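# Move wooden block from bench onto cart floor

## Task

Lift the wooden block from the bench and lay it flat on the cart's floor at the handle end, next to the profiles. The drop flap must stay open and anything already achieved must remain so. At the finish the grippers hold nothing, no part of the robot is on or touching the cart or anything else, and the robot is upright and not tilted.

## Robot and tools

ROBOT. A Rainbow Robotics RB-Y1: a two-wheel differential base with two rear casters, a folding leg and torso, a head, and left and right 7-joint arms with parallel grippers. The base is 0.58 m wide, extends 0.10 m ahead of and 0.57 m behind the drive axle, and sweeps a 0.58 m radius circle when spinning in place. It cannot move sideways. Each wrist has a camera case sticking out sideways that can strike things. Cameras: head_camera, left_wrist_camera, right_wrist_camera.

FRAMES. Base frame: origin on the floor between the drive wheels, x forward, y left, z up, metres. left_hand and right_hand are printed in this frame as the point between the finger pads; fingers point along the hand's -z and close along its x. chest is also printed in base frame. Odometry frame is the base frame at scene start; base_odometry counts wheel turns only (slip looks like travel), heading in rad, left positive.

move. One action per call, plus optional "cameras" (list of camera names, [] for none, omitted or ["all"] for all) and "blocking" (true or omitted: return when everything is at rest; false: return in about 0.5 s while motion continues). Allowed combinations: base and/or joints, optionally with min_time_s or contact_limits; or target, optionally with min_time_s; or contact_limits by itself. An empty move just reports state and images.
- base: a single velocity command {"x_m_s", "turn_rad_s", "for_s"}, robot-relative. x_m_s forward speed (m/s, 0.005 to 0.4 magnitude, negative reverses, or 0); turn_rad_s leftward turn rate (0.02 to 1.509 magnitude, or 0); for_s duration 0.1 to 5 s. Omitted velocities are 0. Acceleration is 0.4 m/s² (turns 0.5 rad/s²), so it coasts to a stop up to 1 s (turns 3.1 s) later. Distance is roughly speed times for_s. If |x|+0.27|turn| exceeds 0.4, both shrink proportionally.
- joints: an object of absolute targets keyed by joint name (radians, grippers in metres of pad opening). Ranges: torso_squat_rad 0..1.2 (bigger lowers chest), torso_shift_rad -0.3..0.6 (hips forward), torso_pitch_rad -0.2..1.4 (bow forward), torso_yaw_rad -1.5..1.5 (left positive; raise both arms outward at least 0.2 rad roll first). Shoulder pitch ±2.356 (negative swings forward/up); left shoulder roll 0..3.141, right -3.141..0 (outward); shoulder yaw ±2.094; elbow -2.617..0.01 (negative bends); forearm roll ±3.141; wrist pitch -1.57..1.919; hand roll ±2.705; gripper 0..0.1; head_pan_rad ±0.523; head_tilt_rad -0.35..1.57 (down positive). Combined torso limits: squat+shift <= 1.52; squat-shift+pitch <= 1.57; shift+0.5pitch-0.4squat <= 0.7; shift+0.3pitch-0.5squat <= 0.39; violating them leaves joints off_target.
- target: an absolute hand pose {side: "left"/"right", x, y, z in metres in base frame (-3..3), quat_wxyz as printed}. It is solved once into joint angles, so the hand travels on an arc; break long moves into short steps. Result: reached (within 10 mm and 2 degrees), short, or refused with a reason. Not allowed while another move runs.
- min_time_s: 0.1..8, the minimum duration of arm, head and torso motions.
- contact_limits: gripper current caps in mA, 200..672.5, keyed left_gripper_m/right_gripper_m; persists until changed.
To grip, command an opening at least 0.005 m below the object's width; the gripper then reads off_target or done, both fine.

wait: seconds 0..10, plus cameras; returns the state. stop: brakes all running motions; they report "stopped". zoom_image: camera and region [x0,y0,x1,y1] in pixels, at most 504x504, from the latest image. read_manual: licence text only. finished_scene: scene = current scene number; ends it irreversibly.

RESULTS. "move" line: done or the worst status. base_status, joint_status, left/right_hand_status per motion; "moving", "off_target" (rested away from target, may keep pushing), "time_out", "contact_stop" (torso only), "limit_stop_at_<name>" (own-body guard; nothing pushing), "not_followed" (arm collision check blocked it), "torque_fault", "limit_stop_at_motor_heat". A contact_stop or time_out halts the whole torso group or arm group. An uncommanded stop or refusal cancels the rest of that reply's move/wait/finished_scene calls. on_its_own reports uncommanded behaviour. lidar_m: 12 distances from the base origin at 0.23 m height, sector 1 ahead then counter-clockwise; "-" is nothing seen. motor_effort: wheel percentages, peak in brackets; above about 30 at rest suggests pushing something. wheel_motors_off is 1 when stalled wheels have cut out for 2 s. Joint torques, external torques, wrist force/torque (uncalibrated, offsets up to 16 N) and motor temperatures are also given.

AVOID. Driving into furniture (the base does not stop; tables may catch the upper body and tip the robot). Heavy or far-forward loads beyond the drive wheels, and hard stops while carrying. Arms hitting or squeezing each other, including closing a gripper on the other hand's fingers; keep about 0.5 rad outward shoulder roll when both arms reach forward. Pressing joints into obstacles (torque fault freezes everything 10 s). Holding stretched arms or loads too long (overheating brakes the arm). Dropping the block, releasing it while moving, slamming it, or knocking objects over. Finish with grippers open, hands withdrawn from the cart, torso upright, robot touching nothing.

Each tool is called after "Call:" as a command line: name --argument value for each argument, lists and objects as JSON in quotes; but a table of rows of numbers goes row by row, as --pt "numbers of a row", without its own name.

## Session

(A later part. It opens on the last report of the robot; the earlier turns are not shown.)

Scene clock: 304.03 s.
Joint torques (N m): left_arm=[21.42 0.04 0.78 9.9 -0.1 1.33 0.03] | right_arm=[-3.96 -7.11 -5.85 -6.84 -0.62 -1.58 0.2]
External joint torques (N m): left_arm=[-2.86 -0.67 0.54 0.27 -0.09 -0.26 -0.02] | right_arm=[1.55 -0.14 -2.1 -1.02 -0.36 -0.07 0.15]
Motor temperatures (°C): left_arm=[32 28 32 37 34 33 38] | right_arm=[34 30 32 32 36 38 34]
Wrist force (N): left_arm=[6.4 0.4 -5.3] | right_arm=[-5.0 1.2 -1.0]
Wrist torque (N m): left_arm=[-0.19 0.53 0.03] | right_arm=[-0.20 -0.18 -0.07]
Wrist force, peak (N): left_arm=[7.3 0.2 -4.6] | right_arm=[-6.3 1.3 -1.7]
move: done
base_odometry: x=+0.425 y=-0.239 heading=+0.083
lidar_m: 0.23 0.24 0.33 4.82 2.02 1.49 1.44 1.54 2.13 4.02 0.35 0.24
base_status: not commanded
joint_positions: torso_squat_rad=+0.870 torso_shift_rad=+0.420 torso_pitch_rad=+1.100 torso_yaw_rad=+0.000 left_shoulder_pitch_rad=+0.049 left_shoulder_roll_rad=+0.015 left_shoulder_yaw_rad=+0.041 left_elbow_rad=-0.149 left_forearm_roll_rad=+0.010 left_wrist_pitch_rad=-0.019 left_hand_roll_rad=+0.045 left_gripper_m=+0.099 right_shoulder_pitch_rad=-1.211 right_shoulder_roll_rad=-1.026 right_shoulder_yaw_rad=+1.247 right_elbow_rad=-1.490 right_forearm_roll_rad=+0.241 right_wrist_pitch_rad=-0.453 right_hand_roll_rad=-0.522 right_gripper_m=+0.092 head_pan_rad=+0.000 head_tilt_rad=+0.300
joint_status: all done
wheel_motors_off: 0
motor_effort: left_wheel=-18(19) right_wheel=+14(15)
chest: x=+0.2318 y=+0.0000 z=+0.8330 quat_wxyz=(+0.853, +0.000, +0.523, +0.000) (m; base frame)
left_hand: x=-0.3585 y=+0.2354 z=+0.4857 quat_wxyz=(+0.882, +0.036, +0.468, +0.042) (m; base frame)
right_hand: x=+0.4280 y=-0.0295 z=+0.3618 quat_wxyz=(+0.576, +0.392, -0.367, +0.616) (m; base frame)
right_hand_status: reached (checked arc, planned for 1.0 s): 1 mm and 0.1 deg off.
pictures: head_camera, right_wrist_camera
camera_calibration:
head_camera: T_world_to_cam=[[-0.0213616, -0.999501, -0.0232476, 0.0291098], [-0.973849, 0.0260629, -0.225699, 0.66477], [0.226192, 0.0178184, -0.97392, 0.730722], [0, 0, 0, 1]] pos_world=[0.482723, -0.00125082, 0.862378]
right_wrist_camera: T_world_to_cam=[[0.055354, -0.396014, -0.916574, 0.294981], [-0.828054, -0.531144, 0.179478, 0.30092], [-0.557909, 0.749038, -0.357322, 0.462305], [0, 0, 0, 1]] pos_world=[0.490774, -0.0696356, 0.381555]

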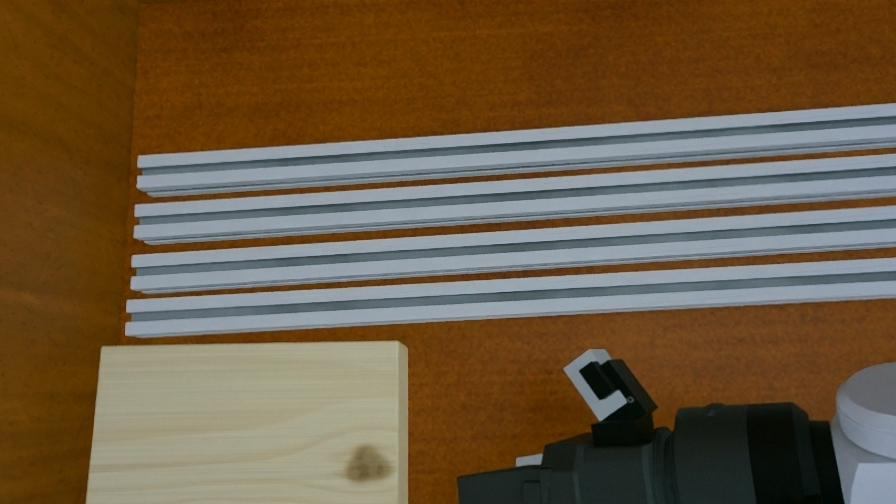

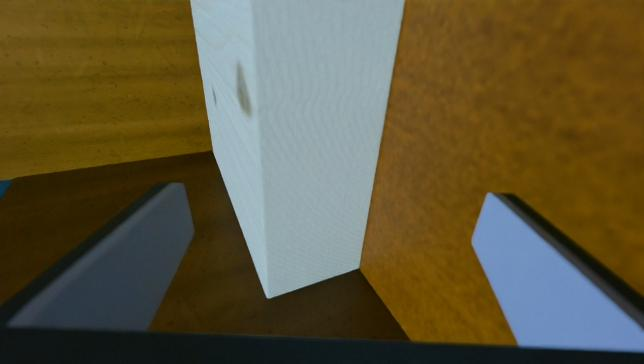

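Call:
move --target '{"side": "right", "x": 0.46, "y": -0.08, "z": 0.60, "quat_wxyz": [0.577, 0.3924, -0.3676, 0.6158]}' --min_time_s 1.5 --cameras '["head_camera"]'

Call:
move --joints '{"torso_squat_rad": 0.5, "torso_shift_rad": 0.25, "head_tilt_rad": 0.1}' --cameras '["head_camera"]'

Scene clock: 308.00 s.
Joint torques (N m): left_arm=[21.31 -0.1 0.95 10.06 -0.09 1.48 -0.04] | right_arm=[-7.46 -11.35 -6.84 -5.5 -0.49 -1.04 0.02]
External joint torques (N m): left_arm=[-2.97 -0.81 0.71 0.43 -0.08 -0.11 -0.09] | right_arm=[-1.74 0.09 -1.16 -0.51 -0.21 0.12 -0.03]
Motor temperatures (°C): left_arm=[32 28 32 37 34 33 38] | right_arm=[34 30 32 32 36 37 34]
Wrist force (N): left_arm=[6.6 0.5 -4.7] | right_arm=[-5.3 1.2 -0.9]
Wrist torque (N m): left_arm=[-0.19 0.49 0.01] | right_arm=[-0.21 -0.21 -0.10]
Wrist force, peak (N): left_arm=[6.8 0.7 -5.9] | right_arm=[-5.5 2.9 -1.4]
move: done
base_odometry: x=+0.425 y=-0.239 heading=+0.083
lidar_m: 0.22 0.24 0.32 4.84 2.02 1.50 1.44 1.53 2.14 4.02 0.35 0.25
base_status: not commanded
joint_positions: torso_squat_rad=+0.870 torso_shift_rad=+0.420 torso_pitch_rad=+1.100 torso_yaw_rad=+0.000 left_shoulder_pitch_rad=+0.049 left_shoulder_roll_rad=+0.015 left_shoulder_yaw_rad=+0.041 left_elbow_rad=-0.149 left_forearm_roll_rad=+0.010 left_wrist_pitch_rad=-0.019 left_hand_roll_rad=+0.045 left_gripper_m=+0.099 right_shoulder_pitch_rad=-1.314 right_shoulder_roll_rad=-1.829 right_shoulder_yaw_rad=+1.099 right_elbow_rad=-2.398 right_forearm_roll_rad=+0.122 right_wrist_pitch_rad=-0.297 right_hand_roll_rad=-0.836 right_gripper_m=+0.092 head_pan_rad=+0.000 head_tilt_rad=+0.300
joint_status: all done
wheel_motors_off: 0
motor_effort: left_wheel=-17(18) right_wheel=+11(16)
chest: x=+0.2318 y=+0.0000 z=+0.8330 quat_wxyz=(+0.853, +0.000, +0.523, +0.000) (m; base frame)
left_hand: x=-0.3585 y=+0.2354 z=+0.4857 quat_wxyz=(+0.882, +0.036, +0.469, +0.042) (m; base frame)
right_hand: x=+0.4599 y=-0.0800 z=+0.5998 quat_wxyz=(+0.577, +0.392, -0.367, +0.616) (m; base frame)
right_hand_status: reached (checked arc, planned for 1.5 s): 0 mm and 0.1 deg off.
pictures: head_camera
camera_calibration:
head_camera: T_world_to_cam=[[-0.0213604, -0.999502, -0.0232455, 0.0291074], [-0.973871, 0.0260595, -0.225603, 0.664698], [0.226097, 0.0178192, -0.973942, 0.730787], [0, 0, 0, 1]] pos_world=[0.482724, -0.00125083, 0.862379]

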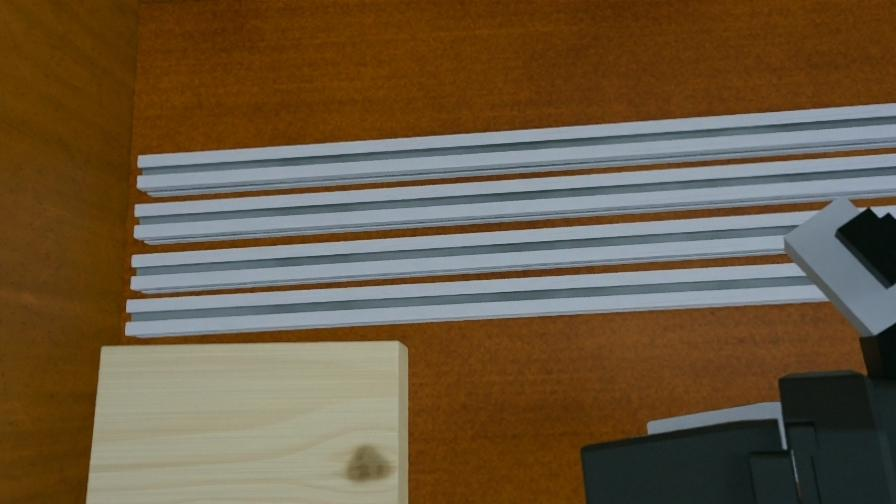

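Scene clock: 310.00 s.
Joint torques (N m): left_arm=[21.15 -0.37 1.09 9.94 -0.13 1.46 0.06] | right_arm=[-7.38 -11.55 -6.75 -5.7 -0.49 -1.12 0.07]
External joint torques (N m): left_arm=[-3.12 -1.08 0.84 0.31 -0.12 -0.13 0.02] | right_arm=[-1.66 -0.12 -1.07 -0.71 -0.21 0.04 0.02]
Motor temperatures (°C): left_arm=[32 28 32 37 34 33 38] | right_arm=[34 30 32 32 36 37 34]
Wrist force (N): left_arm=[5.6 0.4 -5.8] | right_arm=[-5.3 1.3 -1.1]
Wrist torque (N m): left_arm=[-0.21 0.46 0.05] | right_arm=[-0.20 -0.18 -0.12]
Wrist force, peak (N): left_arm=[7.0 0.5 -5.3] | right_arm=[-6.2 1.6 -0.9]
move: done
base_odometry: x=+0.425 y=-0.239 heading=+0.083
lidar_m: 0.23 0.24 0.33 4.83 2.01 1.50 1.44 1.53 2.14 4.02 0.33 0.24
base_status: not commanded
joint_positions: torso_squat_rad=+0.500 torso_shift_rad=+0.250 torso_pitch_rad=+1.100 torso_yaw_rad=+0.000 left_shoulder_pitch_rad=+0.049 left_shoulder_roll_rad=+0.015 left_shoulder_yaw_rad=+0.041 left_elbow_rad=-0.149 left_forearm_roll_rad=+0.010 left_wrist_pitch_rad=-0.019 left_hand_roll_rad=+0.045 left_gripper_m=+0.099 right_shoulder_pitch_rad=-1.314 right_shoulder_roll_rad=-1.829 right_shoulder_yaw_rad=+1.099 right_elbow_rad=-2.398 right_forearm_roll_rad=+0.122 right_wrist_pitch_rad=-0.297 right_hand_roll_rad=-0.836 right_gripper_m=+0.092 head_pan_rad=+0.000 head_tilt_rad=+0.100
joint_status: all done
wheel_motors_off: 0
motor_effort: left_wheel=-16(18) right_wheel=+13(14)
chest: x=+0.1997 y=+0.0001 z=+1.0161 quat_wxyz=(+0.853, +0.000, +0.523, +0.000) (m; base frame)
left_hand: x=-0.3906 y=+0.2354 z=+0.6688 quat_wxyz=(+0.882, +0.036, +0.469, +0.042) (m; base frame)
right_hand: x=+0.4278 y=-0.0799 z=+0.7829 quat_wxyz=(+0.577, +0.392, -0.367, +0.616) (m; base frame)
pictures: head_camera
camera_calibration:
head_camera: T_world_to_cam=[[-0.0163184, -0.999502, -0.0270248, 0.0348292], [-0.909662, 0.0260598, -0.414532, 0.855266], [0.415029, 0.0178189, -0.909634, 0.773033], [0, 0, 0, 1]] pos_world=[0.457739, -0.00125083, 1.05865]

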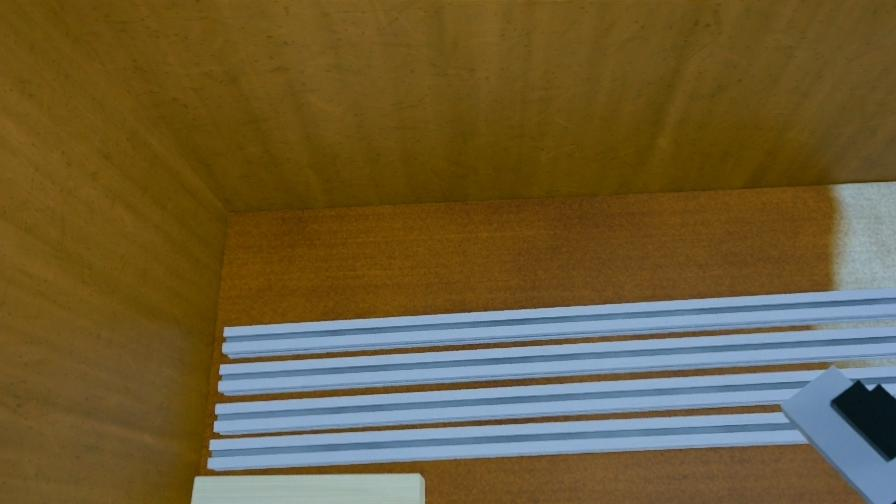

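Call:
move --base '{"x_m_s": -0.3, "for_s": 1.5}' --joints '{"head_tilt_rad": 0.3}' --cameras '["head_camera"]'

Call:
move --joints '{"torso_pitch_rad": 0.3, "torso_shift_rad": 0.0, "head_tilt_rad": 0.85}' --cameras '["head_camera"]'

Call:
finished_scene --scene 1

Scene clock: 314.03 s.
Joint torques (N m): left_arm=[21.31 -0.37 1.05 9.93 0.01 1.4 -0.06] | right_arm=[-7.17 -11.58 -7.11 -5.48 -0.52 -1.18 -0.04]
External joint torques (N m): left_arm=[-2.96 -1.08 0.8 0.3 0.02 -0.19 -0.11] | right_arm=[-1.46 -0.14 -1.42 -0.49 -0.24 -0.01 -0.09]
Motor temperatures (°C): left_arm=[32 28 32 37 34 33 38] | right_arm=[34 31 32 32 36 37 34]
Wrist force (N): left_arm=[6.0 0.2 -5.1] | right_arm=[-5.8 1.3 -1.0]
Wrist torque (N m): left_arm=[-0.21 0.48 0.02] | right_arm=[-0.21 -0.25 -0.11]
Wrist force, peak (N): left_arm=[7.3 0.5 -5.1] | right_arm=[-6.1 0.9 -1.5]
move: done
base_odometry: x=-0.024 y=-0.276 heading=+0.083
lidar_m: 0.68 0.70 1.82 3.59 1.39 1.02 0.98 1.06 1.49 4.36 1.00 0.72
base_status: done (sent for 1.5 of 1.5 s)
joint_positions: torso_squat_rad=+0.500 torso_shift_rad=+0.250 torso_pitch_rad=+1.100 torso_yaw_rad=+0.000 left_shoulder_pitch_rad=+0.049 left_shoulder_roll_rad=+0.015 left_shoulder_yaw_rad=+0.041 left_elbow_rad=-0.149 left_forearm_roll_rad=+0.010 left_wrist_pitch_rad=-0.019 left_hand_roll_rad=+0.045 left_gripper_m=+0.099 right_shoulder_pitch_rad=-1.314 right_shoulder_roll_rad=-1.829 right_shoulder_yaw_rad=+1.099 right_elbow_rad=-2.398 right_forearm_roll_rad=+0.122 right_wrist_pitch_rad=-0.297 right_hand_roll_rad=-0.836 right_gripper_m=+0.092 head_pan_rad=+0.000 head_tilt_rad=+0.300
joint_status: all done
wheel_motors_off: 0
motor_effort: left_wheel=+1(43) right_wheel=-2(20)
chest: x=+0.1997 y=+0.0001 z=+1.0161 quat_wxyz=(+0.853, +0.000, +0.523, +0.000) (m; base frame)
left_hand: x=-0.3906 y=+0.2354 z=+0.6688 quat_wxyz=(+0.882, +0.036, +0.468, +0.042) (m; base frame)
right_hand: x=+0.4278 y=-0.0799 z=+0.7829 quat_wxyz=(+0.577, +0.392, -0.367, +0.616) (m; base frame)
pictures: head_camera
camera_calibration:
head_camera: T_world_to_cam=[[-0.0213616, -0.999501, -0.0232476, 0.0326805], [-0.973849, 0.0260629, -0.225699, 0.674909], [0.226192, 0.0178184, -0.97392, 0.916187], [0, 0, 0, 1]] pos_world=[0.450723, -0.00125082, 1.04538]

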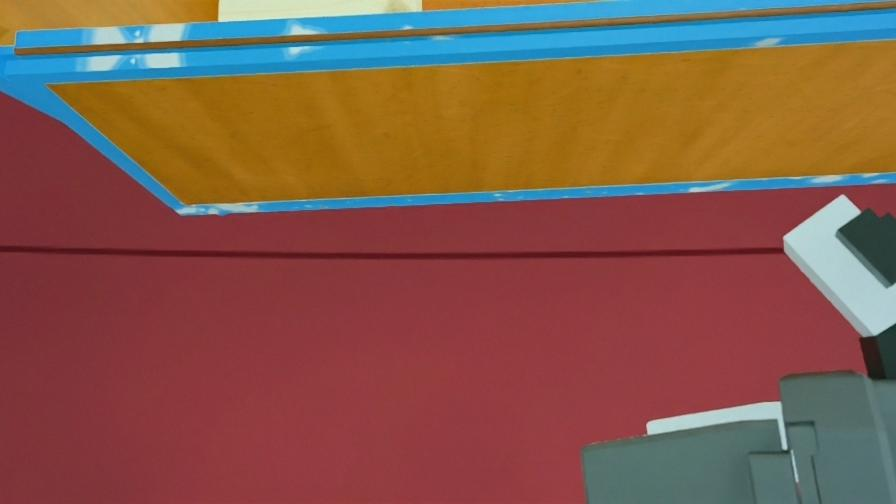

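Scene clock: 317.53 s.
Joint torques (N m): left_arm=[6.4 -0.25 0.87 3.14 -0.07 0.04 -0.06] | right_arm=[-10.16 -8.07 -8.94 1.35 -0.79 0.3 -0.08]
External joint torques (N m): left_arm=[-1.14 -1.02 0.76 -0.06 -0.07 -0.2 -0.07] | right_arm=[-1.1 0.11 -0.46 0.17 -0.21 0.08 -0.1]
Motor temperatures (°C): left_arm=[32 28 32 37 34 33 38] | right_arm=[34 31 32 32 36 37 34]
Wrist force (N): left_arm=[2.4 1.0 -7.9] | right_arm=[-3.7 5.5 -1.0]
Wrist torque (N m): left_arm=[-0.28 0.30 0.00] | right_arm=[-0.43 -0.12 -0.12]
Wrist force, peak (N): left_arm=[5.9 0.1 -6.6] | right_arm=[-5.2 4.7 -1.6]
move: done
base_odometry: x=-0.024 y=-0.276 heading=+0.083
lidar_m: 0.67 0.70 1.83 3.61 1.38 1.04 0.98 1.07 1.47 4.36 1.01 0.71
base_status: not commanded
joint_positions: torso_squat_rad=+0.500 torso_shift_rad=+0.000 torso_pitch_rad=+0.300 torso_yaw_rad=+0.000 left_shoulder_pitch_rad=+0.049 left_shoulder_roll_rad=+0.015 left_shoulder_yaw_rad=+0.041 left_elbow_rad=-0.149 left_forearm_roll_rad=+0.010 left_wrist_pitch_rad=-0.019 left_hand_roll_rad=+0.045 left_gripper_m=+0.099 right_shoulder_pitch_rad=-1.314 right_shoulder_roll_rad=-1.829 right_shoulder_yaw_rad=+1.099 right_elbow_rad=-2.398 right_forearm_roll_rad=+0.122 right_wrist_pitch_rad=-0.297 right_hand_roll_rad=-0.836 right_gripper_m=+0.092 head_pan_rad=+0.000 head_tilt_rad=+0.850
joint_status: all done
wheel_motors_off: 0
motor_effort: left_wheel=+6(8) right_wheel=-5(6)
chest: x=-0.1366 y=+0.0001 z=+1.1904 quat_wxyz=(+0.989, +0.000, +0.149, +0.000) (m; base frame)
left_hand: x=-0.2987 y=+0.2354 z=+0.5250 quat_wxyz=(+0.995, +0.017, +0.088, +0.053) (m; base frame)
right_hand: x=+0.1896 y=-0.0799 z=+1.1917 quat_wxyz=(+0.388, +0.122, -0.563, +0.720) (m; base frame)
pictures: head_camera
camera_calibration:
head_camera: T_world_to_cam=[[-0.014948, -0.999501, -0.0278089, 0.0365117], [-0.887742, 0.026064, -0.459603, 0.633479], [0.460098, 0.017817, -0.887689, 1.19175], [0, 0, 0, 1]] pos_world=[0.0145914, -0.00125081, 1.35006]

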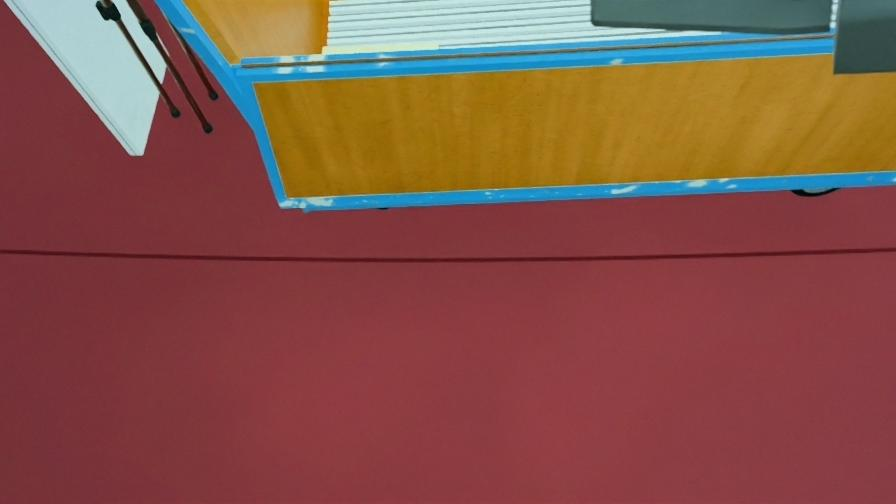

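The scene is finished: the task was done.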